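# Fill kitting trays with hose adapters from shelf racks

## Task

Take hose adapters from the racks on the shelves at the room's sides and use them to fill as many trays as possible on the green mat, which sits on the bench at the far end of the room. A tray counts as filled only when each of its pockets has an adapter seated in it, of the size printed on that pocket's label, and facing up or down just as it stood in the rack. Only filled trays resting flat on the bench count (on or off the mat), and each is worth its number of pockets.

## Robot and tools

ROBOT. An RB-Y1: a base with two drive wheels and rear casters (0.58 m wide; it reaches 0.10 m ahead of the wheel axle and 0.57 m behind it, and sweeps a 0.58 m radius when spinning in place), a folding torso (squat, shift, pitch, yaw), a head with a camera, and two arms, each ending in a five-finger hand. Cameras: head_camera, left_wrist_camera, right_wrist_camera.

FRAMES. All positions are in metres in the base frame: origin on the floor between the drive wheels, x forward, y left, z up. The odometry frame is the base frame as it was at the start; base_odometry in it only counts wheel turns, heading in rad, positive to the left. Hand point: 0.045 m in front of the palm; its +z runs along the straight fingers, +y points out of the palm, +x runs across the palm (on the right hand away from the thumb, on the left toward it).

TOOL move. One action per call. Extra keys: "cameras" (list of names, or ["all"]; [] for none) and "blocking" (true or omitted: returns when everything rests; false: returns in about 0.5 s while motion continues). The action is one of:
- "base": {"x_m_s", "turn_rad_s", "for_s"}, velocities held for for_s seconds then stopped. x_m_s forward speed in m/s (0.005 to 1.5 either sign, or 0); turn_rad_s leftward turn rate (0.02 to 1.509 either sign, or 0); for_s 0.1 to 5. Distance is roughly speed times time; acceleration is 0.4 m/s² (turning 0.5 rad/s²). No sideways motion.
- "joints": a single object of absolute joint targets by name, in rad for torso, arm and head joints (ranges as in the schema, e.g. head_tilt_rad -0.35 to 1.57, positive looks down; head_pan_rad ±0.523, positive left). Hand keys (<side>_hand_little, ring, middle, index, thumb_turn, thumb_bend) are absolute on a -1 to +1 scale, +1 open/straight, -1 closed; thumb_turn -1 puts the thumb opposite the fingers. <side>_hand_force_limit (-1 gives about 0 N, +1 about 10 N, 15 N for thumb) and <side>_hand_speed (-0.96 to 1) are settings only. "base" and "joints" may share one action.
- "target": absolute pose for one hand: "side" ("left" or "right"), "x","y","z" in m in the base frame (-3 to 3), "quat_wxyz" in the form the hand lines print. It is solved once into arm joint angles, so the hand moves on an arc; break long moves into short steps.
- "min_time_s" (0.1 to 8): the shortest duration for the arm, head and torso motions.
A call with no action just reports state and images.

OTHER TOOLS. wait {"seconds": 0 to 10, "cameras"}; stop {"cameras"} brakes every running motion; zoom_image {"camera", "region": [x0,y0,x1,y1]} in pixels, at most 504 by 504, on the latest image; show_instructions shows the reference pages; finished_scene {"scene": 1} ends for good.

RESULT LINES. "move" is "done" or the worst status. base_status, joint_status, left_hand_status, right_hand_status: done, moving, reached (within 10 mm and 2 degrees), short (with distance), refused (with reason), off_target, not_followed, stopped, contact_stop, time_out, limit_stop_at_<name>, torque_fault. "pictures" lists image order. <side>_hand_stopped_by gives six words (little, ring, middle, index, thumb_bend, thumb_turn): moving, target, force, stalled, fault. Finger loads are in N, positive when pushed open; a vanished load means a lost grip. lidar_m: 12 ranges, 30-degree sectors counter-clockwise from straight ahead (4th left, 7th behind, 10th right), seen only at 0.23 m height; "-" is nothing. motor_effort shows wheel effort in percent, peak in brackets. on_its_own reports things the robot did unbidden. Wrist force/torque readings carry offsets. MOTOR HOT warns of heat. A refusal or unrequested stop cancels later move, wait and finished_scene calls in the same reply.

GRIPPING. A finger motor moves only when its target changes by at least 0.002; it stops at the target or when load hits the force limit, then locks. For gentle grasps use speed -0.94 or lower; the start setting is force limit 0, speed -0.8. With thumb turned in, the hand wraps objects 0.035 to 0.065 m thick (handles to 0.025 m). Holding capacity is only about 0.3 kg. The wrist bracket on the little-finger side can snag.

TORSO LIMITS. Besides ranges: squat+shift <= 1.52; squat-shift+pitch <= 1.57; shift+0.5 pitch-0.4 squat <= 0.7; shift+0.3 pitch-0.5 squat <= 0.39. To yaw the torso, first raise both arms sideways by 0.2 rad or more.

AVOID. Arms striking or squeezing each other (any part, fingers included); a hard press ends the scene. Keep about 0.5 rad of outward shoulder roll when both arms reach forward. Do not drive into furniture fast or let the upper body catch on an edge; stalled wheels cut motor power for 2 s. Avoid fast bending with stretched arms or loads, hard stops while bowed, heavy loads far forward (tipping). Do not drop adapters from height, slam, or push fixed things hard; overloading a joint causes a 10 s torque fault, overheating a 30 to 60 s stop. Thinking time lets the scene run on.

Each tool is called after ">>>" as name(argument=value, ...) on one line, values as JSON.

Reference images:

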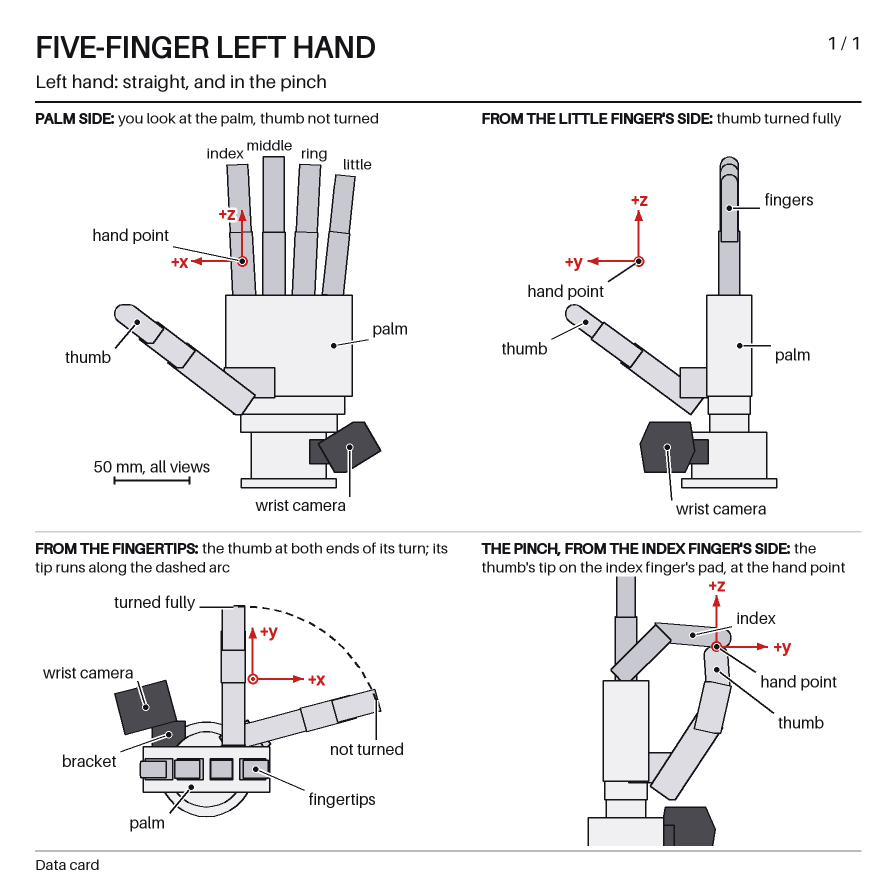

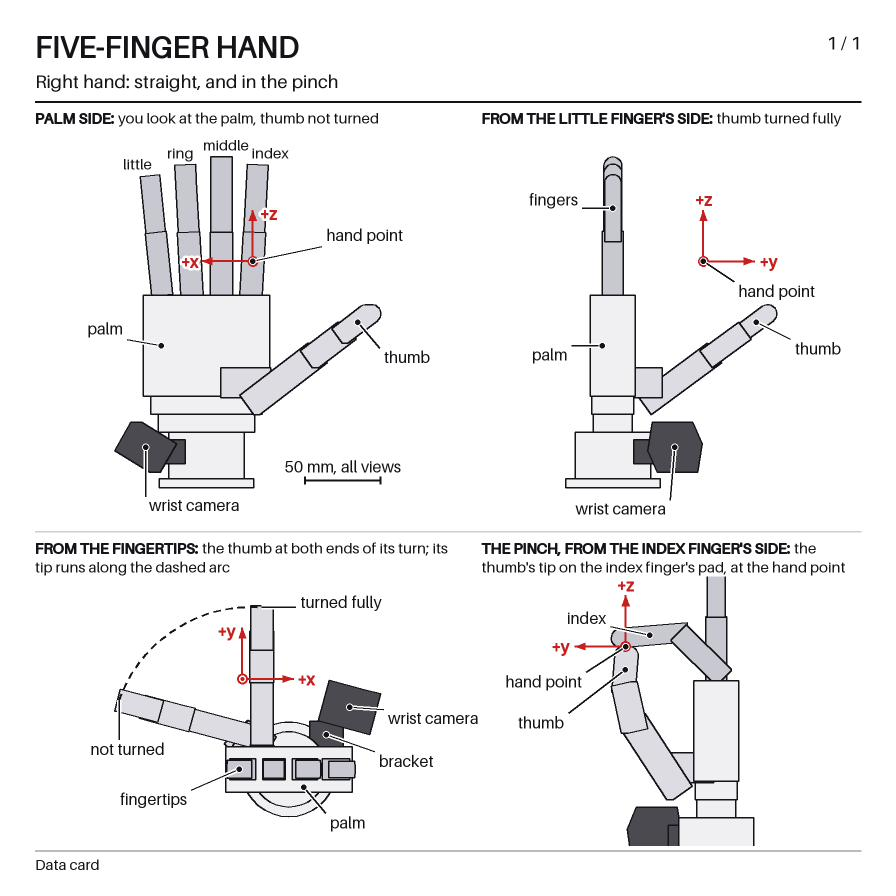

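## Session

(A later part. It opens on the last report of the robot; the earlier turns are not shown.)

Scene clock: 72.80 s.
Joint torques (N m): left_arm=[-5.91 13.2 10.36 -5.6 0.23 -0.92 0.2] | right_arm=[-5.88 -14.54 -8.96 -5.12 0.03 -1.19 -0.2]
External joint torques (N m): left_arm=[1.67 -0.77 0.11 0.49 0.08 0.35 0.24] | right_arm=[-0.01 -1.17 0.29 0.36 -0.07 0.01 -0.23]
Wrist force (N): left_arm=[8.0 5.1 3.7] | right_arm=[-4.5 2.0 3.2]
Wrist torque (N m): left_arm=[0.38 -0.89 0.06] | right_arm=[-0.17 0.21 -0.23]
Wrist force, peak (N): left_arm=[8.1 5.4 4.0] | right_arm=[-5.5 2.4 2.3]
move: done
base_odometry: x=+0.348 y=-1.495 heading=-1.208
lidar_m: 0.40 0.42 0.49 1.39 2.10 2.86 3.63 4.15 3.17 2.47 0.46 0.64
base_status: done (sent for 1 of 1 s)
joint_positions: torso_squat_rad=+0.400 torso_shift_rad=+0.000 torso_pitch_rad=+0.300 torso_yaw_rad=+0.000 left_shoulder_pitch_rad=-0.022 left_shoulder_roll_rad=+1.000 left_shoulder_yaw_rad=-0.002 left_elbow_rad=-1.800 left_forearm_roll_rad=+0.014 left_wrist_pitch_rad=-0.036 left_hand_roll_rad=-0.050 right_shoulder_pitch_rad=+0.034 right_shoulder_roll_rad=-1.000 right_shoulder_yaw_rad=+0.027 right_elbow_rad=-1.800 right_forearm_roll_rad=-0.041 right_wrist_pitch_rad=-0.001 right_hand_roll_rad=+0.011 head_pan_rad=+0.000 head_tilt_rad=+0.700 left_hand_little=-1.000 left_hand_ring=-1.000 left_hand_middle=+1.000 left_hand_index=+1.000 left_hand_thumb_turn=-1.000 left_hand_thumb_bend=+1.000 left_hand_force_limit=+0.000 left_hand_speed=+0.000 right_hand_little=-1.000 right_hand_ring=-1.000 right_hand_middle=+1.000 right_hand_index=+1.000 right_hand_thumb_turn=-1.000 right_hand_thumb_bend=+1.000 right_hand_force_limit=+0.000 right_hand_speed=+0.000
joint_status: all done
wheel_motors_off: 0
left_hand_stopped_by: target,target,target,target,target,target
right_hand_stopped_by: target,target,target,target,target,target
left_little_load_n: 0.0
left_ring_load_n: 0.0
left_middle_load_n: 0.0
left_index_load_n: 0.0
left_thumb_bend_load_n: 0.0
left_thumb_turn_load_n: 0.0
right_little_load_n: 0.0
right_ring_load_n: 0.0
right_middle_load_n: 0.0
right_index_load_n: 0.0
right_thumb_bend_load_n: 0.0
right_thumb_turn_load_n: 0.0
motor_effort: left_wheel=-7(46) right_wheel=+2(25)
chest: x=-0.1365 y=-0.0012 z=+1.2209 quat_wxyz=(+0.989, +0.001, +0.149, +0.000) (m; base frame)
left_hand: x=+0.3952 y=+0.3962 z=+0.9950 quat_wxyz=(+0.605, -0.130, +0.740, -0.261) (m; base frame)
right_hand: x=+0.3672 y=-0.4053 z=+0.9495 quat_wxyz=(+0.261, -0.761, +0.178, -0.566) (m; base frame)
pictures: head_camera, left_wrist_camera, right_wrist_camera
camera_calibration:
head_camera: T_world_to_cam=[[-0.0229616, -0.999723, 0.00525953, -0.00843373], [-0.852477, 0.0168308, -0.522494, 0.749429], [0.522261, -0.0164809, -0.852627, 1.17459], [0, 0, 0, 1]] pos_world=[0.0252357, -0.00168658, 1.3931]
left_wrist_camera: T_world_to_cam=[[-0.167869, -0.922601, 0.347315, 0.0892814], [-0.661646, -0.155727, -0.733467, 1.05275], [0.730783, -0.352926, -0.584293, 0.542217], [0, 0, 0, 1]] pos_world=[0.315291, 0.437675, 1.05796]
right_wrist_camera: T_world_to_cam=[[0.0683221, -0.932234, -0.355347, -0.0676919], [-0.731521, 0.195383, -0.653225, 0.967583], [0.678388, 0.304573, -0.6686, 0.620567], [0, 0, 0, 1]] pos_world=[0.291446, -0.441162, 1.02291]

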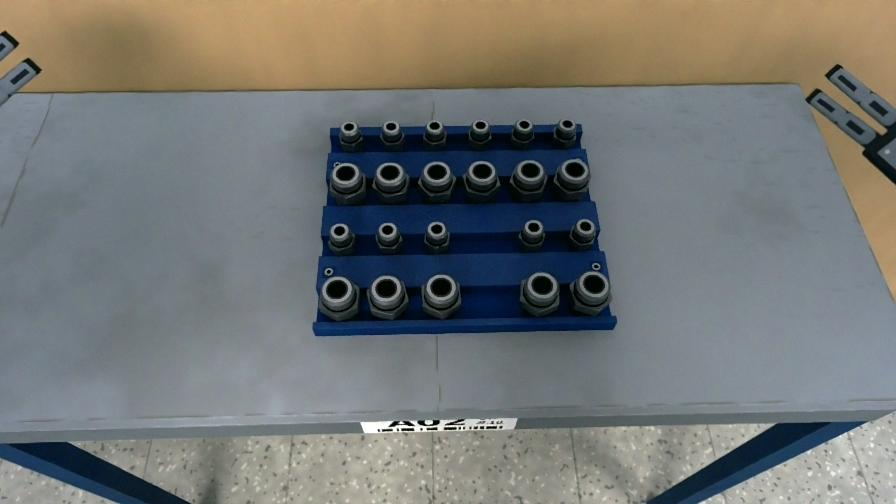

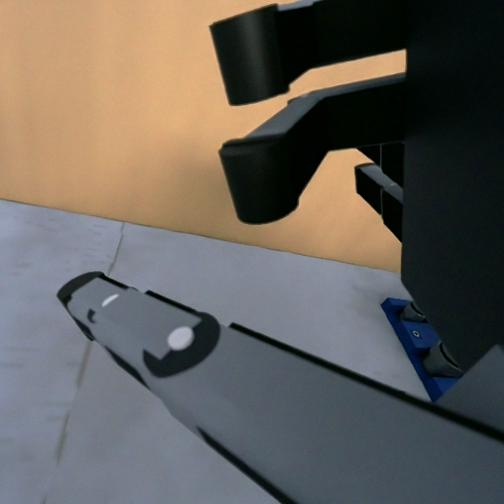

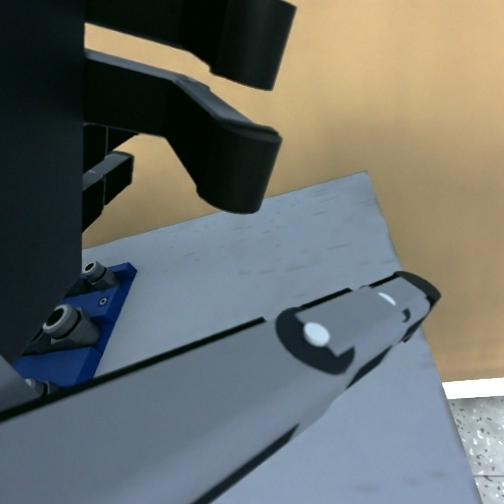

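>>> move(joints={"right_hand_index": 0.2, "right_hand_middle": 0.2, "right_hand_thumb_bend": 0.8, "left_hand_index": 0.2, "left_hand_middle": 0.2, "left_hand_thumb_bend": 0.8})

>>> move(target={"side": "right", "x": 0.317, "y": -0.18, "z": 1.0, "quat_wxyz": [0.3536, -0.6124, 0.6124, -0.3536]}, min_time_s=2.5, cameras=["all"])

Scene clock: 74.93 s.
Joint torques (N m): left_arm=[-6.17 13.5 9.97 -5.75 -0.16 -0.94 0.01] | right_arm=[-5.76 -14.89 -9.04 -4.99 0.02 -1.14 -0.11]
External joint torques (N m): left_arm=[1.41 -0.49 -0.28 0.33 -0.3 0.32 0.05] | right_arm=[0.1 -1.52 0.21 0.49 -0.09 0.06 -0.15]
Wrist force (N): left_arm=[8.1 4.9 3.7] | right_arm=[-5.0 1.9 1.6]
Wrist torque (N m): left_arm=[0.36 -0.92 0.06] | right_arm=[-0.07 0.36 -0.29]
Wrist force, peak (N): left_arm=[8.0 5.3 3.7] | right_arm=[-5.4 2.0 2.8]
move: done
base_odometry: x=+0.348 y=-1.495 heading=-1.208
lidar_m: 0.40 0.43 0.49 1.38 2.10 2.86 3.62 4.16 3.17 2.48 0.46 0.65
base_status: not commanded
joint_positions: torso_squat_rad=+0.400 torso_shift_rad=+0.000 torso_pitch_rad=+0.300 torso_yaw_rad=+0.000 left_shoulder_pitch_rad=-0.022 left_shoulder_roll_rad=+1.000 left_shoulder_yaw_rad=-0.002 left_elbow_rad=-1.800 left_forearm_roll_rad=+0.014 left_wrist_pitch_rad=-0.036 left_hand_roll_rad=-0.050 right_shoulder_pitch_rad=+0.034 right_shoulder_roll_rad=-1.000 right_shoulder_yaw_rad=+0.027 right_elbow_rad=-1.800 right_forearm_roll_rad=-0.041 right_wrist_pitch_rad=-0.001 right_hand_roll_rad=+0.011 head_pan_rad=+0.000 head_tilt_rad=+0.700 left_hand_little=-1.000 left_hand_ring=-1.000 left_hand_middle=+0.200 left_hand_index=+0.200 left_hand_thumb_turn=-1.000 left_hand_thumb_bend=+0.800 left_hand_force_limit=+0.000 left_hand_speed=+0.000 right_hand_little=-1.000 right_hand_ring=-1.000 right_hand_middle=+0.200 right_hand_index=+0.200 right_hand_thumb_turn=-1.000 right_hand_thumb_bend=+0.800 right_hand_force_limit=+0.000 right_hand_speed=+0.000
joint_status: all done
wheel_motors_off: 0
left_hand_stopped_by: target,target,target,target,target,target
right_hand_stopped_by: target,target,target,target,target,target
left_little_load_n: 0.0
left_ring_load_n: 0.0
left_middle_load_n: 0.0
left_index_load_n: 0.0
left_thumb_bend_load_n: 0.0
left_thumb_turn_load_n: 0.0
right_little_load_n: 0.0
right_ring_load_n: 0.5
right_middle_load_n: 0.5
right_index_load_n: 0.0
right_thumb_bend_load_n: 0.0
right_thumb_turn_load_n: 0.0
motor_effort: left_wheel=-9(11) right_wheel=+2(3)
chest: x=-0.1365 y=-0.0012 z=+1.2209 quat_wxyz=(+0.989, +0.001, +0.149, +0.000) (m; base frame)
left_hand: x=+0.3952 y=+0.3962 z=+0.9950 quat_wxyz=(+0.605, -0.130, +0.740, -0.261) (m; base frame)
right_hand: x=+0.3672 y=-0.4053 z=+0.9495 quat_wxyz=(+0.261, -0.761, +0.178, -0.566) (m; base frame)
pictures: none

Scene clock: 77.77 s.
Joint torques (N m): left_arm=[-5.87 13.71 9.94 -5.94 -0.04 -1.06 -0.11] | right_arm=[-9.9 -4.43 -2.81 -7.27 1.04 -1.23 -0.39]
External joint torques (N m): left_arm=[1.71 -0.27 -0.32 0.15 -0.18 0.2 -0.06] | right_arm=[-1.11 -0.05 0.76 0.27 0.2 0.31 -0.4]
Wrist force (N): left_arm=[7.7 5.0 3.6] | right_arm=[-0.7 3.3 4.2]
Wrist torque (N m): left_arm=[0.39 -0.88 0.05] | right_arm=[-0.13 -0.03 -0.18]
Wrist force, peak (N): left_arm=[8.4 5.1 3.6] | right_arm=[-5.6 2.2 2.3]
move: done
base_odometry: x=+0.348 y=-1.495 heading=-1.208
lidar_m: 0.41 0.43 0.50 1.39 2.09 2.87 3.62 4.16 3.17 2.48 0.47 0.65
base_status: not commanded
joint_positions: torso_squat_rad=+0.400 torso_shift_rad=+0.000 torso_pitch_rad=+0.300 torso_yaw_rad=+0.000 left_shoulder_pitch_rad=-0.022 left_shoulder_roll_rad=+1.000 left_shoulder_yaw_rad=-0.002 left_elbow_rad=-1.800 left_forearm_roll_rad=+0.014 left_wrist_pitch_rad=-0.036 left_hand_roll_rad=-0.050 right_shoulder_pitch_rad=-0.315 right_shoulder_roll_rad=-0.405 right_shoulder_yaw_rad=+0.126 right_elbow_rad=-2.427 right_forearm_roll_rad=+0.006 right_wrist_pitch_rad=+1.374 right_hand_roll_rad=-0.452 head_pan_rad=+0.000 head_tilt_rad=+0.700 left_hand_little=-1.000 left_hand_ring=-1.000 left_hand_middle=+0.200 left_hand_index=+0.200 left_hand_thumb_turn=-1.000 left_hand_thumb_bend=+0.800 left_hand_force_limit=+0.000 left_hand_speed=+0.000 right_hand_little=-1.000 right_hand_ring=-1.000 right_hand_middle=+0.200 right_hand_index=+0.200 right_hand_thumb_turn=-1.000 right_hand_thumb_bend=+0.800 right_hand_force_limit=+0.000 right_hand_speed=+0.000
joint_status: all done
wheel_motors_off: 0
left_hand_stopped_by: target,target,target,target,target,target
right_hand_stopped_by: target,target,target,target,target,target
left_little_load_n: 0.0
left_ring_load_n: 0.0
left_middle_load_n: 0.0
left_index_load_n: 0.0
left_thumb_bend_load_n: 0.0
left_thumb_turn_load_n: 0.0
right_little_load_n: 0.0
right_ring_load_n: 0.0
right_middle_load_n: 0.0
right_index_load_n: 0.0
right_thumb_bend_load_n: 0.0
right_thumb_turn_load_n: 0.0
motor_effort: left_wheel=-9(11) right_wheel=+2(3)
chest: x=-0.1365 y=-0.0012 z=+1.2209 quat_wxyz=(+0.989, +0.001, +0.149, +0.000) (m; base frame)
left_hand: x=+0.3952 y=+0.3962 z=+0.9950 quat_wxyz=(+0.605, -0.130, +0.740, -0.261) (m; base frame)
right_hand: x=+0.3169 y=-0.1802 z=+0.9999 quat_wxyz=(+0.354, -0.612, +0.612, -0.354) (m; base frame)
right_hand_status: reached (checked arc, planned for 2.5 s): 0 mm and 0.0 deg off.
pictures: head_camera, left_wrist_camera, right_wrist_camera
camera_calibration:
head_camera: T_world_to_cam=[[-0.0229616, -0.999723, 0.00525953, -0.00843373], [-0.852477, 0.0168308, -0.522494, 0.749429], [0.522261, -0.0164809, -0.852627, 1.17459], [0, 0, 0, 1]] pos_world=[0.0252357, -0.00168658, 1.3931]
left_wrist_camera: T_world_to_cam=[[-0.167869, -0.922601, 0.347315, 0.0892814], [-0.661646, -0.155727, -0.733467, 1.05275], [0.730783, -0.352926, -0.584293, 0.542217], [0, 0, 0, 1]] pos_world=[0.315291, 0.437675, 1.05796]
right_wrist_camera: T_world_to_cam=[[-0.513008, -0.27533, -0.813029, 0.923911], [-0.555051, 0.828906, 0.0695205, 0.255276], [0.654784, 0.486937, -0.578057, 0.569612], [0, 0, 0, 1]] pos_world=[0.242691, -0.234584, 1.06269]

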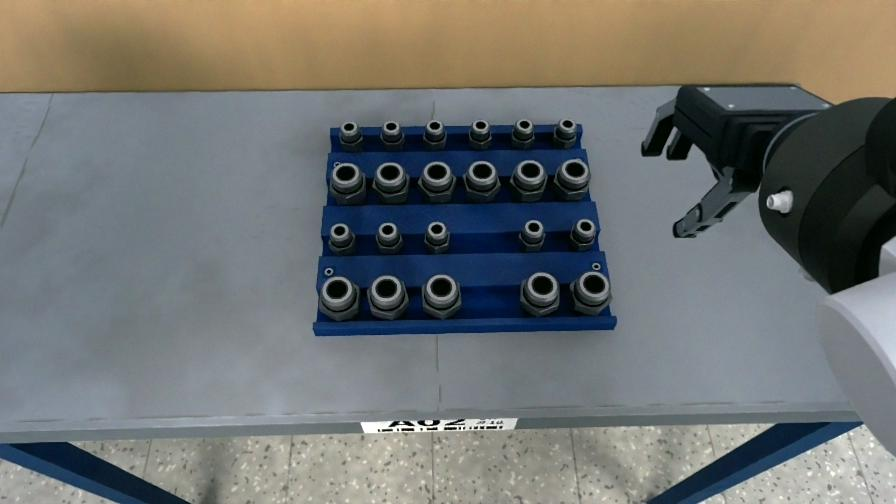

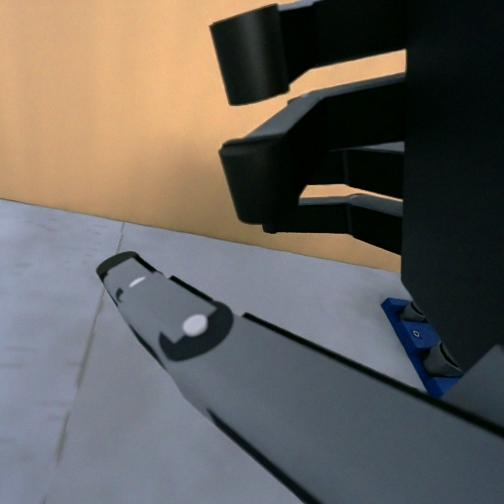

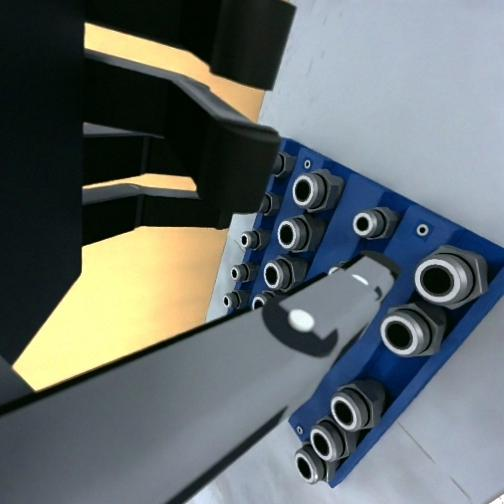

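>>> zoom_image(camera="head_camera", region=[600, 60, 800, 260])

Scaled by 2.520 from the camera's 896x504 image, which has a finer 1280x720 frame.

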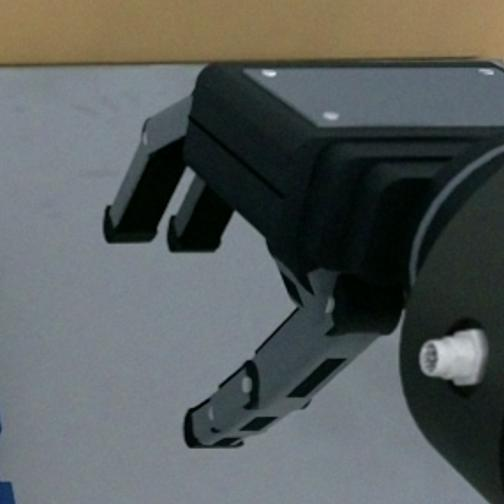

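>>> move(target={"side": "right", "x": 0.311, "y": -0.142, "z": 0.90, "quat_wxyz": [0.3536, -0.6124, 0.6124, -0.3536]}, min_time_s=1.5, cameras=["head_camera", "right_wrist_camera"])

>>> zoom_image(camera="head_camera", region=[500, 180, 700, 340])

Scene clock: 81.57 s.
Joint torques (N m): left_arm=[-6.17 13.63 9.88 -5.76 -0.02 -1.08 0.09] | right_arm=[-6.98 -1.3 -1.38 -8.32 0.97 -1.57 -0.45]
External joint torques (N m): left_arm=[1.41 -0.35 -0.37 0.33 -0.16 0.19 0.14] | right_arm=[0.31 0.28 0.98 0.95 0.07 -0.11 -0.46]
Wrist force (N): left_arm=[7.6 5.1 3.7] | right_arm=[-1.0 3.0 4.5]
Wrist torque (N m): left_arm=[0.39 -0.86 0.04] | right_arm=[-0.22 0.03 -0.24]
Wrist force, peak (N): left_arm=[8.2 5.0 3.7] | right_arm=[-0.4 3.7 5.3]
move: done
base_odometry: x=+0.348 y=-1.495 heading=-1.208
lidar_m: 0.41 0.43 0.49 1.39 2.10 2.88 3.61 4.16 3.17 2.48 0.47 0.64
base_status: not commanded
joint_positions: torso_squat_rad=+0.400 torso_shift_rad=+0.000 torso_pitch_rad=+0.300 torso_yaw_rad=+0.000 left_shoulder_pitch_rad=-0.022 left_shoulder_roll_rad=+1.000 left_shoulder_yaw_rad=-0.002 left_elbow_rad=-1.800 left_forearm_roll_rad=+0.014 left_wrist_pitch_rad=-0.036 left_hand_roll_rad=-0.050 right_shoulder_pitch_rad=-0.156 right_shoulder_roll_rad=-0.286 right_shoulder_yaw_rad=+0.318 right_elbow_rad=-2.184 right_forearm_roll_rad=+0.283 right_wrist_pitch_rad=+1.015 right_hand_roll_rad=-0.548 head_pan_rad=+0.000 head_tilt_rad=+0.700 left_hand_little=-1.000 left_hand_ring=-1.000 left_hand_middle=+0.200 left_hand_index=+0.200 left_hand_thumb_turn=-1.000 left_hand_thumb_bend=+0.800 left_hand_force_limit=+0.000 left_hand_speed=+0.000 right_hand_little=-1.000 right_hand_ring=-1.000 right_hand_middle=+0.200 right_hand_index=+0.200 right_hand_thumb_turn=-1.000 right_hand_thumb_bend=+0.800 right_hand_force_limit=+0.000 right_hand_speed=+0.000
joint_status: all done
wheel_motors_off: 0
left_hand_stopped_by: target,target,target,target,target,target
right_hand_stopped_by: target,target,target,target,target,target
left_little_load_n: 0.0
left_ring_load_n: 0.0
left_middle_load_n: 0.0
left_index_load_n: 0.0
left_thumb_bend_load_n: 0.0
left_thumb_turn_load_n: 0.5
right_little_load_n: 0.0
right_ring_load_n: 0.0
right_middle_load_n: 0.0
right_index_load_n: 0.0
right_thumb_bend_load_n: 0.0
right_thumb_turn_load_n: 0.0
motor_effort: left_wheel=-9(11) right_wheel=+3(4)
chest: x=-0.1365 y=-0.0012 z=+1.2209 quat_wxyz=(+0.989, +0.001, +0.149, +0.000) (m; base frame)
left_hand: x=+0.3952 y=+0.3962 z=+0.9950 quat_wxyz=(+0.605, -0.130, +0.740, -0.261) (m; base frame)
right_hand: x=+0.3102 y=-0.1420 z=+0.9003 quat_wxyz=(+0.353, -0.614, +0.612, -0.352) (m; base frame)
right_hand_status: reached (checked arc, planned for 1.5 s): 1 mm and 0.3 deg off.
pictures: head_camera, right_wrist_camera
camera_calibration:
head_camera: T_world_to_cam=[[-0.0229616, -0.999723, 0.00525953, -0.00843373], [-0.852477, 0.0168308, -0.522494, 0.749429], [0.522261, -0.0164809, -0.852627, 1.17459], [0, 0, 0, 1]] pos_world=[0.0252357, -0.00168658, 1.3931]
right_wrist_camera: T_world_to_cam=[[-0.514815, -0.277734, -0.811067, 0.848442], [-0.557739, 0.826989, 0.0708319, 0.226257], [0.651071, 0.488829, -0.580649, 0.501614], [0, 0, 0, 1]] pos_world=[0.236397, -0.196674, 0.963379]

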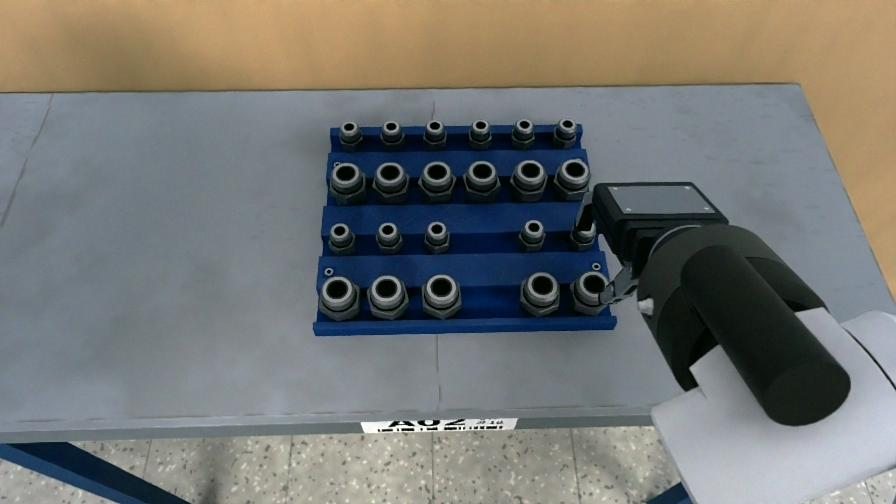

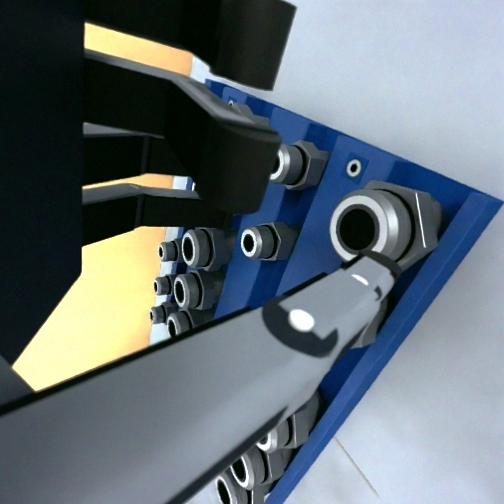

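Scaled by 2.520 from the camera's 896x504 image, which has a finer 1280x720 frame.

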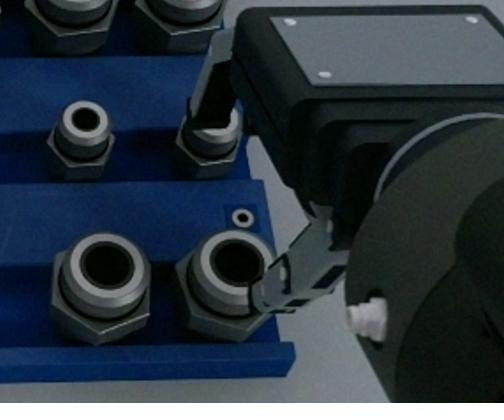

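>>> move(target={"side": "right", "x": 0.306, "y": -0.142, "z": 0.862, "quat_wxyz": [0.3536, -0.6124, 0.6124, -0.3536]}, min_time_s=1, cameras=["head_camera", "right_wrist_camera"])

>>> zoom_image(camera="head_camera", region=[500, 200, 700, 360])

>>> zoom_image(camera="right_wrist_camera", region=[200, 80, 500, 380])

Scene clock: 83.63 s.
Joint torques (N m): left_arm=[-5.63 13.13 10.33 -5.77 0.04 -1.05 0] | right_arm=[-6.43 -0.12 -1.28 -8.62 0.93 -1.5 -0.51]
External joint torques (N m): left_arm=[1.95 -0.85 0.08 0.32 -0.1 0.22 0.05] | right_arm=[0.25 1.14 0.81 0.89 0.05 -0.1 -0.52]
Wrist force (N): left_arm=[7.6 5.1 3.9] | right_arm=[-0.7 3.0 4.2]
Wrist torque (N m): left_arm=[0.37 -0.84 0.05] | right_arm=[-0.17 -0.06 -0.17]
Wrist force, peak (N): left_arm=[8.2 5.1 3.6] | right_arm=[-0.3 3.5 5.4]
move: done
base_odometry: x=+0.348 y=-1.495 heading=-1.208
lidar_m: 0.40 0.43 0.50 1.39 2.10 2.86 3.61 4.16 3.17 2.48 0.47 0.64
base_status: not commanded
joint_positions: torso_squat_rad=+0.400 torso_shift_rad=+0.000 torso_pitch_rad=+0.300 torso_yaw_rad=+0.000 left_shoulder_pitch_rad=-0.022 left_shoulder_roll_rad=+1.000 left_shoulder_yaw_rad=-0.002 left_elbow_rad=-1.800 left_forearm_roll_rad=+0.014 left_wrist_pitch_rad=-0.036 left_hand_roll_rad=-0.050 right_shoulder_pitch_rad=-0.106 right_shoulder_roll_rad=-0.268 right_shoulder_yaw_rad=+0.337 right_elbow_rad=-2.071 right_forearm_roll_rad=+0.356 right_wrist_pitch_rad=+0.866 right_hand_roll_rad=-0.606 head_pan_rad=+0.000 head_tilt_rad=+0.700 left_hand_little=-1.000 left_hand_ring=-1.000 left_hand_middle=+0.200 left_hand_index=+0.200 left_hand_thumb_turn=-1.000 left_hand_thumb_bend=+0.800 left_hand_force_limit=+0.000 left_hand_speed=+0.000 right_hand_little=-1.000 right_hand_ring=-1.000 right_hand_middle=+0.200 right_hand_index=+0.200 right_hand_thumb_turn=-1.000 right_hand_thumb_bend=+0.800 right_hand_force_limit=+0.000 right_hand_speed=+0.000
joint_status: all done
wheel_motors_off: 0
left_hand_stopped_by: target,target,target,target,target,target
right_hand_stopped_by: target,target,target,target,target,target
left_little_load_n: 0.0
left_ring_load_n: 0.0
left_middle_load_n: 0.0
left_index_load_n: 0.0
left_thumb_bend_load_n: 0.0
left_thumb_turn_load_n: 0.0
right_little_load_n: 0.0
right_ring_load_n: 0.0
right_middle_load_n: 0.0
right_index_load_n: 0.0
right_thumb_bend_load_n: 0.0
right_thumb_turn_load_n: 0.0
motor_effort: left_wheel=-9(11) right_wheel=+3(3)
chest: x=-0.1365 y=-0.0012 z=+1.2209 quat_wxyz=(+0.989, +0.001, +0.149, +0.000) (m; base frame)
left_hand: x=+0.3952 y=+0.3962 z=+0.9950 quat_wxyz=(+0.605, -0.130, +0.740, -0.261) (m; base frame)
right_hand: x=+0.3058 y=-0.1421 z=+0.8621 quat_wxyz=(+0.353, -0.613, +0.612, -0.353) (m; base frame)
right_hand_status: reached (checked arc, planned for 1.0 s): 0 mm and 0.1 deg off.
pictures: head_camera, right_wrist_camera
camera_calibration:
head_camera: T_world_to_cam=[[-0.0229616, -0.999723, 0.00525953, -0.00843373], [-0.852477, 0.0168308, -0.522494, 0.749429], [0.522261, -0.0164809, -0.852627, 1.17459], [0, 0, 0, 1]] pos_world=[0.0252357, -0.00168658, 1.3931]
right_wrist_camera: T_world_to_cam=[[-0.513627, -0.276068, -0.812388, 0.81613], [-0.555704, 0.828443, 0.0698166, 0.226975], [0.653743, 0.487307, -0.578923, 0.479888], [0, 0, 0, 1]] pos_world=[0.231593, -0.196582, 0.924986]

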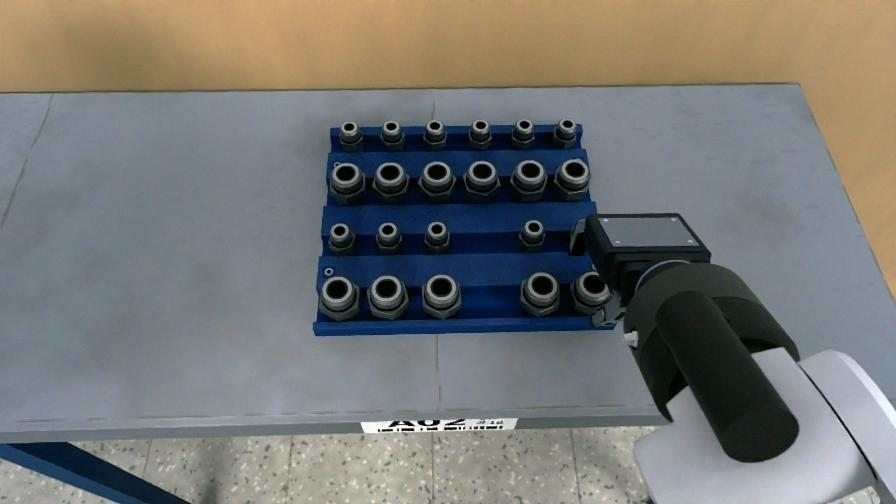

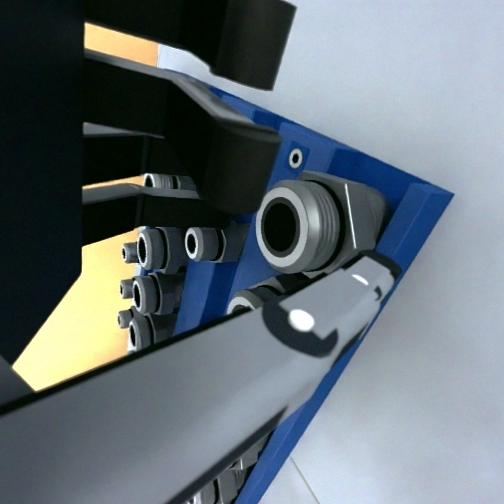

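Scaled by 2.520 from the camera's 896x504 image, which has a finer 1280x720 frame.

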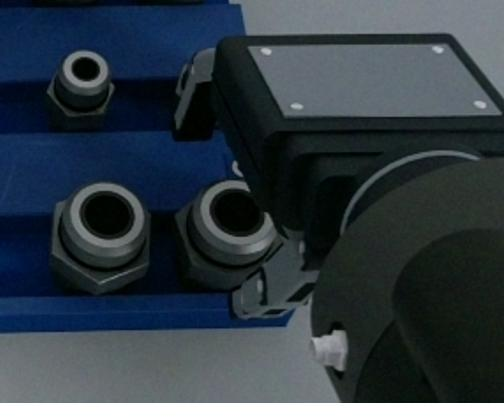

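Scaled by 1.680 from the camera's 504x504 image, which has a finer 720x720 frame.

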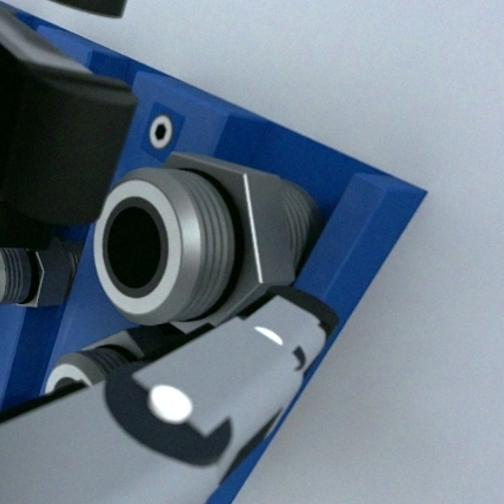

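>>> move(target={"side": "right", "x": 0.306, "y": -0.142, "z": 0.854, "quat_wxyz": [0.3536, -0.6124, 0.6124, -0.3536]}, min_time_s=0.7)

>>> move(joints={"right_hand_index": 0.1, "right_hand_middle": 0.1, "right_hand_thumb_bend": 0.7})

>>> move(target={"side": "right", "x": 0.3145, "y": -0.142, "z": 0.854, "quat_wxyz": [0.3536, -0.6124, 0.6124, -0.3536]}, min_time_s=0.7, cameras=["head_camera", "right_wrist_camera"])

>>> zoom_image(camera="head_camera", region=[520, 200, 680, 340])

>>> zoom_image(camera="right_wrist_camera", region=[200, 80, 500, 380])

Scene clock: 86.57 s.
Joint torques (N m): left_arm=[-6.31 13.44 9.68 -5.56 -0.03 -1.13 -0.01] | right_arm=[-6.42 -0.15 -1.12 -8.54 1 -1.5 -0.47]
External joint torques (N m): left_arm=[1.27 -0.54 -0.57 0.53 -0.17 0.13 0.04] | right_arm=[0.21 1.05 0.92 0.99 0.13 -0.1 -0.48]
Wrist force (N): left_arm=[7.8 5.0 3.5] | right_arm=[-0.3 3.3 4.8]
Wrist torque (N m): left_arm=[0.38 -0.88 0.04] | right_arm=[-0.19 -0.04 -0.16]
Wrist force, peak (N): left_arm=[8.2 5.1 3.8] | right_arm=[-0.7 3.9 5.2]
move: done
base_odometry: x=+0.348 y=-1.495 heading=-1.208
lidar_m: 0.41 0.43 0.49 1.40 2.09 2.86 3.62 4.16 3.18 2.48 0.46 0.64
base_status: not commanded
joint_positions: torso_squat_rad=+0.400 torso_shift_rad=+0.000 torso_pitch_rad=+0.300 torso_yaw_rad=+0.000 left_shoulder_pitch_rad=-0.022 left_shoulder_roll_rad=+1.000 left_shoulder_yaw_rad=-0.002 left_elbow_rad=-1.800 left_forearm_roll_rad=+0.014 left_wrist_pitch_rad=-0.036 left_hand_roll_rad=-0.050 right_shoulder_pitch_rad=-0.101 right_shoulder_roll_rad=-0.263 right_shoulder_yaw_rad=+0.337 right_elbow_rad=-2.042 right_forearm_roll_rad=+0.370 right_wrist_pitch_rad=+0.836 right_hand_roll_rad=-0.618 head_pan_rad=+0.000 head_tilt_rad=+0.700 left_hand_little=-1.000 left_hand_ring=-1.000 left_hand_middle=+0.200 left_hand_index=+0.200 left_hand_thumb_turn=-1.000 left_hand_thumb_bend=+0.800 left_hand_force_limit=+0.000 left_hand_speed=+0.000 right_hand_little=-1.000 right_hand_ring=-1.000 right_hand_middle=+0.200 right_hand_index=+0.200 right_hand_thumb_turn=-1.000 right_hand_thumb_bend=+0.800 right_hand_force_limit=+0.000 right_hand_speed=+0.000
joint_status: all done
wheel_motors_off: 0
left_hand_stopped_by: target,target,target,target,target,target
right_hand_stopped_by: target,target,target,target,target,target
left_little_load_n: 0.0
left_ring_load_n: 0.0
left_middle_load_n: 0.0
left_index_load_n: 0.0
left_thumb_bend_load_n: 0.0
left_thumb_turn_load_n: 0.5
right_little_load_n: 0.0
right_ring_load_n: 0.0
right_middle_load_n: 0.0
right_index_load_n: 0.0
right_thumb_bend_load_n: 0.0
right_thumb_turn_load_n: 0.0
motor_effort: left_wheel=-9(10) right_wheel=+2(3)
chest: x=-0.1365 y=-0.0012 z=+1.2209 quat_wxyz=(+0.989, +0.001, +0.149, +0.000) (m; base frame)
left_hand: x=+0.3952 y=+0.3962 z=+0.9950 quat_wxyz=(+0.605, -0.130, +0.740, -0.261) (m; base frame)
right_hand: x=+0.3057 y=-0.1422 z=+0.8542 quat_wxyz=(+0.353, -0.613, +0.612, -0.353) (m; base frame)
right_hand_status: reached (checked arc, planned for 0.7 s): 0 mm and 0.1 deg off.
pictures: none

Scene clock: 87.13 s.
Joint torques (N m): left_arm=[-5.16 13.35 10.3 -5.99 0 -1.02 0.09] | right_arm=[-6.33 -0.69 -1.26 -8.62 1.05 -1.52 -0.4]
External joint torques (N m): left_arm=[2.42 -0.63 0.05 0.1 -0.14 0.25 0.13] | right_arm=[0.3 0.51 0.78 0.92 0.17 -0.12 -0.4]
Wrist force (N): left_arm=[7.9 4.8 3.6] | right_arm=[-0.9 3.0 3.7]
Wrist torque (N m): left_arm=[0.34 -0.91 0.08] | right_arm=[-0.19 0.00 -0.19]
Wrist force, peak (N): left_arm=[8.2 5.1 3.6] | right_arm=[-1.1 4.1 4.6]
move: done
base_odometry: x=+0.348 y=-1.495 heading=-1.208
lidar_m: 0.41 0.42 0.50 1.39 2.09 2.85 3.62 4.16 3.17 2.47 0.46 0.65
base_status: not commanded
joint_positions: torso_squat_rad=+0.400 torso_shift_rad=+0.000 torso_pitch_rad=+0.300 torso_yaw_rad=+0.000 left_shoulder_pitch_rad=-0.022 left_shoulder_roll_rad=+1.000 left_shoulder_yaw_rad=-0.002 left_elbow_rad=-1.800 left_forearm_roll_rad=+0.014 left_wrist_pitch_rad=-0.036 left_hand_roll_rad=-0.050 right_shoulder_pitch_rad=-0.101 right_shoulder_roll_rad=-0.263 right_shoulder_yaw_rad=+0.337 right_elbow_rad=-2.042 right_forearm_roll_rad=+0.370 right_wrist_pitch_rad=+0.836 right_hand_roll_rad=-0.618 head_pan_rad=+0.000 head_tilt_rad=+0.700 left_hand_little=-1.000 left_hand_ring=-1.000 left_hand_middle=+0.200 left_hand_index=+0.200 left_hand_thumb_turn=-1.000 left_hand_thumb_bend=+0.800 left_hand_force_limit=+0.000 left_hand_speed=+0.000 right_hand_little=-1.000 right_hand_ring=-1.000 right_hand_middle=+0.100 right_hand_index=+0.100 right_hand_thumb_turn=-1.000 right_hand_thumb_bend=+0.700 right_hand_force_limit=+0.000 right_hand_speed=+0.000
joint_status: all done
wheel_motors_off: 0
left_hand_stopped_by: target,target,target,target,target,target
right_hand_stopped_by: target,target,target,target,target,target
left_little_load_n: 0.5
left_ring_load_n: 0.0
left_middle_load_n: 0.0
left_index_load_n: 0.0
left_thumb_bend_load_n: 0.0
left_thumb_turn_load_n: 0.0
right_little_load_n: 0.0
right_ring_load_n: 0.0
right_middle_load_n: 0.0
right_index_load_n: 0.0
right_thumb_bend_load_n: 0.0
right_thumb_turn_load_n: 0.0
motor_effort: left_wheel=-6(10) right_wheel=+3(3)
chest: x=-0.1365 y=-0.0012 z=+1.2209 quat_wxyz=(+0.989, +0.001, +0.149, +0.000) (m; base frame)
left_hand: x=+0.3952 y=+0.3962 z=+0.9950 quat_wxyz=(+0.605, -0.130, +0.740, -0.261) (m; base frame)
right_hand: x=+0.3057 y=-0.1422 z=+0.8542 quat_wxyz=(+0.353, -0.613, +0.612, -0.353) (m; base frame)
pictures: none

Scene clock: 88.17 s.
Joint torques (N m): left_arm=[-6.05 13.53 9.5 -5.37 -0.01 -1.12 -0.08] | right_arm=[-11.04 -0.76 -4.64 -7.21 1.26 -2.3 0.15]
External joint torques (N m): left_arm=[1.53 -0.45 -0.75 0.71 -0.15 0.14 -0.03] | right_arm=[-3.93 0.52 -2.52 2.31 0.39 -0.9 0.14]
Wrist force (N): left_arm=[7.7 5.2 3.7] | right_arm=[0.1 2.9 -15.9]
Wrist torque (N m): left_arm=[0.39 -0.86 0.04] | right_arm=[-0.82 0.30 -0.10]
Wrist force, peak (N): left_arm=[8.0 5.3 3.7] | right_arm=[0.8 2.9 -16.1]
move: done
base_odometry: x=+0.348 y=-1.495 heading=-1.208
lidar_m: 0.40 0.43 0.50 1.40 2.09 2.86 3.62 4.16 3.17 2.48 0.47 0.65
base_status: not commanded
joint_positions: torso_squat_rad=+0.400 torso_shift_rad=+0.000 torso_pitch_rad=+0.300 torso_yaw_rad=+0.000 left_shoulder_pitch_rad=-0.022 left_shoulder_roll_rad=+1.000 left_shoulder_yaw_rad=-0.002 left_elbow_rad=-1.800 left_forearm_roll_rad=+0.014 left_wrist_pitch_rad=-0.036 left_hand_roll_rad=-0.050 right_shoulder_pitch_rad=-0.129 right_shoulder_roll_rad=-0.262 right_shoulder_yaw_rad=+0.330 right_elbow_rad=-2.017 right_forearm_roll_rad=+0.359 right_wrist_pitch_rad=+0.837 right_hand_roll_rad=-0.617 head_pan_rad=+0.000 head_tilt_rad=+0.700 left_hand_little=-1.000 left_hand_ring=-1.000 left_hand_middle=+0.200 left_hand_index=+0.200 left_hand_thumb_turn=-1.000 left_hand_thumb_bend=+0.800 left_hand_force_limit=+0.000 left_hand_speed=+0.000 right_hand_little=-1.000 right_hand_ring=-1.000 right_hand_middle=+0.100 right_hand_index=+0.100 right_hand_thumb_turn=-1.000 right_hand_thumb_bend=+0.704 right_hand_force_limit=+0.000 right_hand_speed=+0.000
joint_status: all done
wheel_motors_off: 0
left_hand_stopped_by: target,target,target,target,target,target
right_hand_stopped_by: target,target,target,target,target,target
left_little_load_n: 0.0
left_ring_load_n: 0.0
left_middle_load_n: 0.0
left_index_load_n: 0.0
left_thumb_bend_load_n: 0.0
left_thumb_turn_load_n: 0.0
right_little_load_n: 0.0
right_ring_load_n: 0.0
right_middle_load_n: 0.0
right_index_load_n: 0.0
right_thumb_bend_load_n: 12.5
right_thumb_turn_load_n: -1.0
motor_effort: left_wheel=-8(11) right_wheel=+4(5)
chest: x=-0.1367 y=-0.0012 z=+1.2209 quat_wxyz=(+0.989, +0.001, +0.149, +0.000) (m; base frame)
left_hand: x=+0.3950 y=+0.3962 z=+0.9951 quat_wxyz=(+0.606, -0.130, +0.740, -0.261) (m; base frame)
right_hand: x=+0.3136 y=-0.1420 z=+0.8541 quat_wxyz=(+0.353, -0.612, +0.612, -0.353) (m; base frame)
right_hand_status: reached (checked arc, planned for 0.7 s): 1 mm and 0.0 deg off.
pictures: head_camera, right_wrist_camera
camera_calibration:
head_camera: T_world_to_cam=[[-0.0229645, -0.999722, 0.00525294, -0.00843192], [-0.85236, 0.016833, -0.522684, 0.749488], [0.522451, -0.0164806, -0.85251, 1.17467], [0, 0, 0, 1]] pos_world=[0.024935, -0.00168659, 1.3932]
right_wrist_camera: T_world_to_cam=[[-0.513562, -0.275237, -0.812711, 0.814026], [-0.555022, 0.828884, 0.070012, 0.231538], [0.654373, 0.487028, -0.578446, 0.469411], [0, 0, 0, 1]] pos_world=[0.239392, -0.196485, 0.916886]

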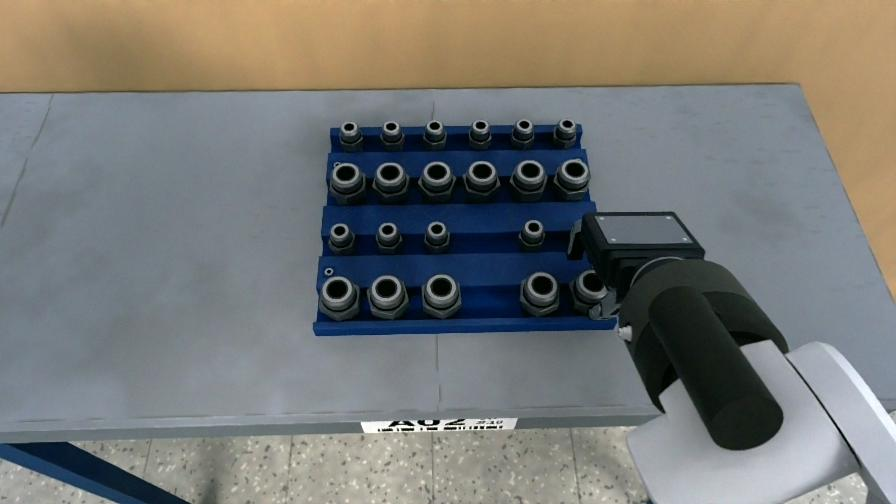

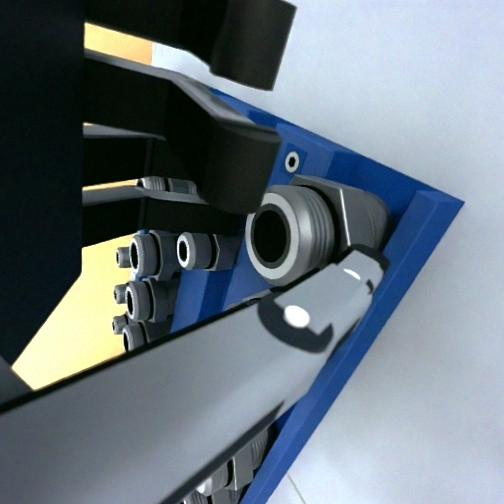

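Scaled by 3.150 from the camera's 896x504 image, which has a finer 1280x720 frame.

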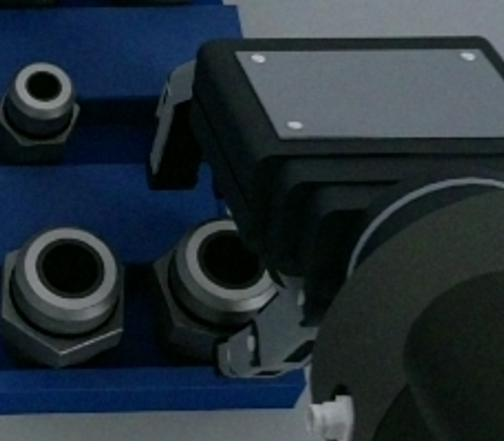

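Scaled by 1.680 from the camera's 504x504 image, which has a finer 720x720 frame.

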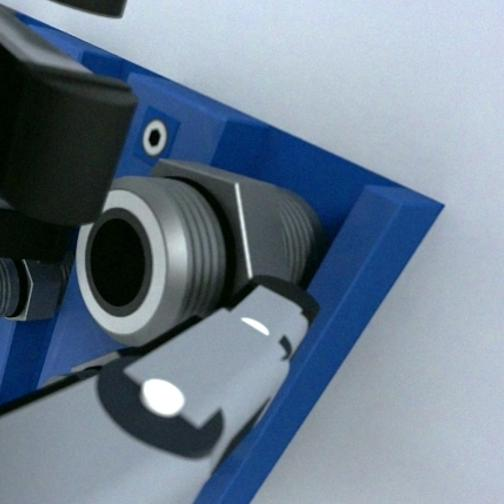

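>>> move(target={"side": "right", "x": 0.309, "y": -0.142, "z": 0.859, "quat_wxyz": [0.3536, -0.6124, 0.6124, -0.3536]}, min_time_s=0.7)

>>> move(target={"side": "right", "x": 0.314, "y": -0.142, "z": 0.859, "quat_wxyz": [0.3536, -0.6124, 0.6124, -0.3536]}, min_time_s=0.7, cameras=["head_camera", "right_wrist_camera"])

>>> zoom_image(camera="right_wrist_camera", region=[200, 80, 500, 380])

Scene clock: 89.77 s.
Joint torques (N m): left_arm=[-6.03 13.43 10.24 -5.69 0.01 -0.94 -0.04] | right_arm=[-6.3 -3.2 -0.96 -9.38 0.83 -1.11 0.12]
External joint torques (N m): left_arm=[1.55 -0.56 -0.01 0.4 -0.13 0.32 0] | right_arm=[0.57 -1.95 1.14 0.14 -0.05 0.3 0.12]
Wrist force (N): left_arm=[7.8 5.2 3.8] | right_arm=[-0.8 3.3 4.1]
Wrist torque (N m): left_arm=[0.39 -0.89 0.06] | right_arm=[-0.13 0.00 0.00]
Wrist force, peak (N): left_arm=[8.0 5.1 3.7] | right_arm=[0.9 3.3 -16.2]
move: done
base_odometry: x=+0.348 y=-1.495 heading=-1.208
lidar_m: 0.41 0.42 0.49 1.39 2.10 2.86 3.62 4.17 3.17 2.48 0.46 0.64
base_status: not commanded
joint_positions: torso_squat_rad=+0.400 torso_shift_rad=+0.000 torso_pitch_rad=+0.300 torso_yaw_rad=+0.000 left_shoulder_pitch_rad=-0.022 left_shoulder_roll_rad=+1.000 left_shoulder_yaw_rad=-0.002 left_elbow_rad=-1.800 left_forearm_roll_rad=+0.014 left_wrist_pitch_rad=-0.036 left_hand_roll_rad=-0.050 right_shoulder_pitch_rad=-0.116 right_shoulder_roll_rad=-0.264 right_shoulder_yaw_rad=+0.334 right_elbow_rad=-2.047 right_forearm_roll_rad=+0.358 right_wrist_pitch_rad=+0.853 right_hand_roll_rad=-0.611 head_pan_rad=+0.000 head_tilt_rad=+0.700 left_hand_little=-1.000 left_hand_ring=-1.000 left_hand_middle=+0.200 left_hand_index=+0.200 left_hand_thumb_turn=-1.000 left_hand_thumb_bend=+0.800 left_hand_force_limit=+0.000 left_hand_speed=+0.000 right_hand_little=-1.000 right_hand_ring=-1.000 right_hand_middle=+0.100 right_hand_index=+0.100 right_hand_thumb_turn=-1.000 right_hand_thumb_bend=+0.700 right_hand_force_limit=+0.000 right_hand_speed=+0.000
joint_status: all done
wheel_motors_off: 0
left_hand_stopped_by: target,target,target,target,target,target
right_hand_stopped_by: target,target,target,target,target,target
left_little_load_n: 0.0
left_ring_load_n: 0.0
left_middle_load_n: 0.0
left_index_load_n: 0.0
left_thumb_bend_load_n: 0.0
left_thumb_turn_load_n: 0.5
right_little_load_n: 0.0
right_ring_load_n: 0.0
right_middle_load_n: 0.0
right_index_load_n: 0.0
right_thumb_bend_load_n: 0.0
right_thumb_turn_load_n: 0.0
motor_effort: left_wheel=-7(10) right_wheel=+5(5)
chest: x=-0.1367 y=-0.0012 z=+1.2209 quat_wxyz=(+0.989, +0.001, +0.149, +0.000) (m; base frame)
left_hand: x=+0.3951 y=+0.3962 z=+0.9951 quat_wxyz=(+0.606, -0.130, +0.740, -0.261) (m; base frame)
right_hand: x=+0.3093 y=-0.1419 z=+0.8588 quat_wxyz=(+0.354, -0.612, +0.613, -0.354) (m; base frame)
right_hand_status: reached (checked arc, planned for 0.7 s): 0 mm and 0.0 deg off.
pictures: none

Scene clock: 90.80 s.
Joint torques (N m): left_arm=[-5.67 13.24 10.02 -5.88 0.14 -1 -0.13] | right_arm=[-8.64 -3.58 -3.41 -8.26 0.69 -1.16 0.24]
External joint torques (N m): left_arm=[1.91 -0.74 -0.23 0.2 0 0.27 -0.08] | right_arm=[-1.49 -2.27 -1.26 1.25 -0.19 0.25 0.23]
Wrist force (N): left_arm=[8.0 4.9 3.6] | right_arm=[-0.5 3.7 3.1]
Wrist torque (N m): left_arm=[0.37 -0.91 0.07] | right_arm=[-0.15 -0.02 -0.01]
Wrist force, peak (N): left_arm=[8.0 5.4 3.7] | right_arm=[-1.1 3.4 4.5]
move: done
base_odometry: x=+0.348 y=-1.495 heading=-1.208
lidar_m: 0.41 0.43 0.49 1.39 2.11 2.85 3.61 4.16 3.17 2.48 0.47 0.65
base_status: not commanded
joint_positions: torso_squat_rad=+0.400 torso_shift_rad=+0.000 torso_pitch_rad=+0.300 torso_yaw_rad=+0.000 left_shoulder_pitch_rad=-0.022 left_shoulder_roll_rad=+1.000 left_shoulder_yaw_rad=-0.002 left_elbow_rad=-1.800 left_forearm_roll_rad=+0.014 left_wrist_pitch_rad=-0.036 left_hand_roll_rad=-0.050 right_shoulder_pitch_rad=-0.132 right_shoulder_roll_rad=-0.265 right_shoulder_yaw_rad=+0.329 right_elbow_rad=-2.034 right_forearm_roll_rad=+0.351 right_wrist_pitch_rad=+0.855 right_hand_roll_rad=-0.610 head_pan_rad=+0.000 head_tilt_rad=+0.700 left_hand_little=-1.000 left_hand_ring=-1.000 left_hand_middle=+0.200 left_hand_index=+0.200 left_hand_thumb_turn=-1.000 left_hand_thumb_bend=+0.800 left_hand_force_limit=+0.000 left_hand_speed=+0.000 right_hand_little=-1.000 right_hand_ring=-1.000 right_hand_middle=+0.100 right_hand_index=+0.100 right_hand_thumb_turn=-1.000 right_hand_thumb_bend=+0.700 right_hand_force_limit=+0.000 right_hand_speed=+0.000
joint_status: all done
wheel_motors_off: 0
left_hand_stopped_by: target,target,target,target,target,target
right_hand_stopped_by: target,target,target,target,target,target
left_little_load_n: 0.0
left_ring_load_n: 0.0
left_middle_load_n: 0.0
left_index_load_n: 0.0
left_thumb_bend_load_n: 0.0
left_thumb_turn_load_n: 0.0
right_little_load_n: 0.0
right_ring_load_n: -0.5
right_middle_load_n: 0.0
right_index_load_n: 0.0
right_thumb_bend_load_n: 0.5
right_thumb_turn_load_n: 0.5
motor_effort: left_wheel=-7(11) right_wheel=+5(5)
chest: x=-0.1367 y=-0.0012 z=+1.2209 quat_wxyz=(+0.989, +0.001, +0.149, +0.000) (m; base frame)
left_hand: x=+0.3951 y=+0.3962 z=+0.9951 quat_wxyz=(+0.606, -0.130, +0.740, -0.261) (m; base frame)
right_hand: x=+0.3138 y=-0.1418 z=+0.8590 quat_wxyz=(+0.354, -0.612, +0.612, -0.353) (m; base frame)
right_hand_status: reached (checked arc, planned for 0.7 s): 0 mm and 0.0 deg off.
pictures: head_camera, right_wrist_camera
camera_calibration:
head_camera: T_world_to_cam=[[-0.0229639, -0.999722, 0.00525623, -0.00843421], [-0.852405, 0.0168322, -0.522611, 0.749472], [0.522378, -0.0164816, -0.852555, 1.17468], [0, 0, 0, 1]] pos_world=[0.0250352, -0.00168659, 1.3932]
right_wrist_camera: T_world_to_cam=[[-0.513088, -0.274883, -0.813129, 0.818458], [-0.555104, 0.828823, 0.070084, 0.231026], [0.654676, 0.48733, -0.577848, 0.47152], [0, 0, 0, 1]] pos_world=[0.239491, -0.196285, 0.921788]

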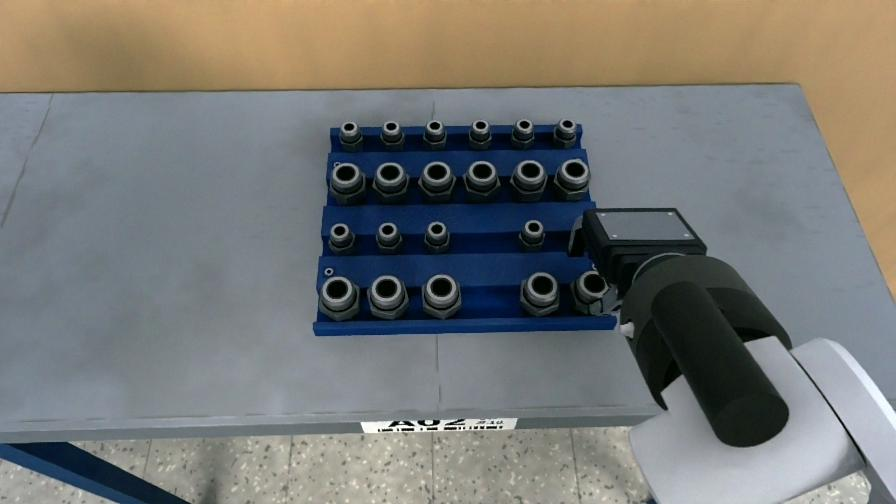

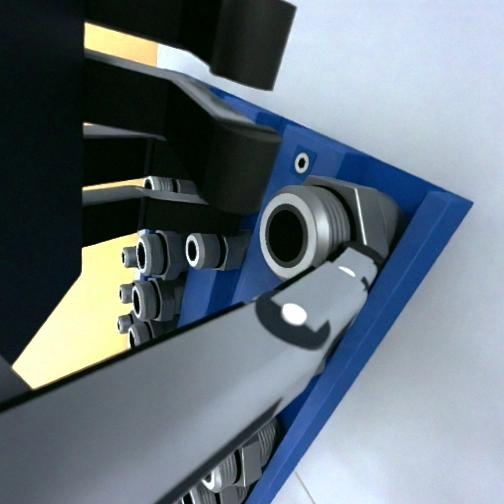

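Scaled by 1.680 from the camera's 504x504 image, which has a finer 720x720 frame.

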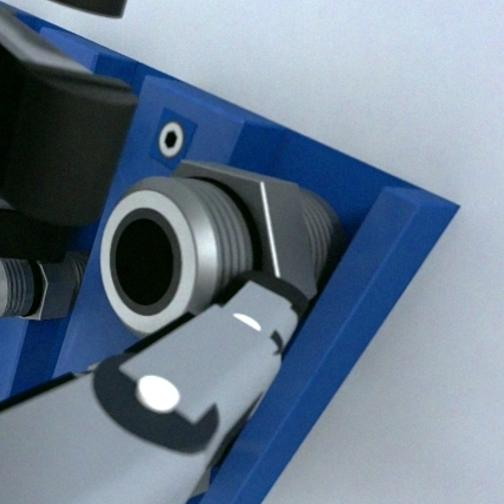

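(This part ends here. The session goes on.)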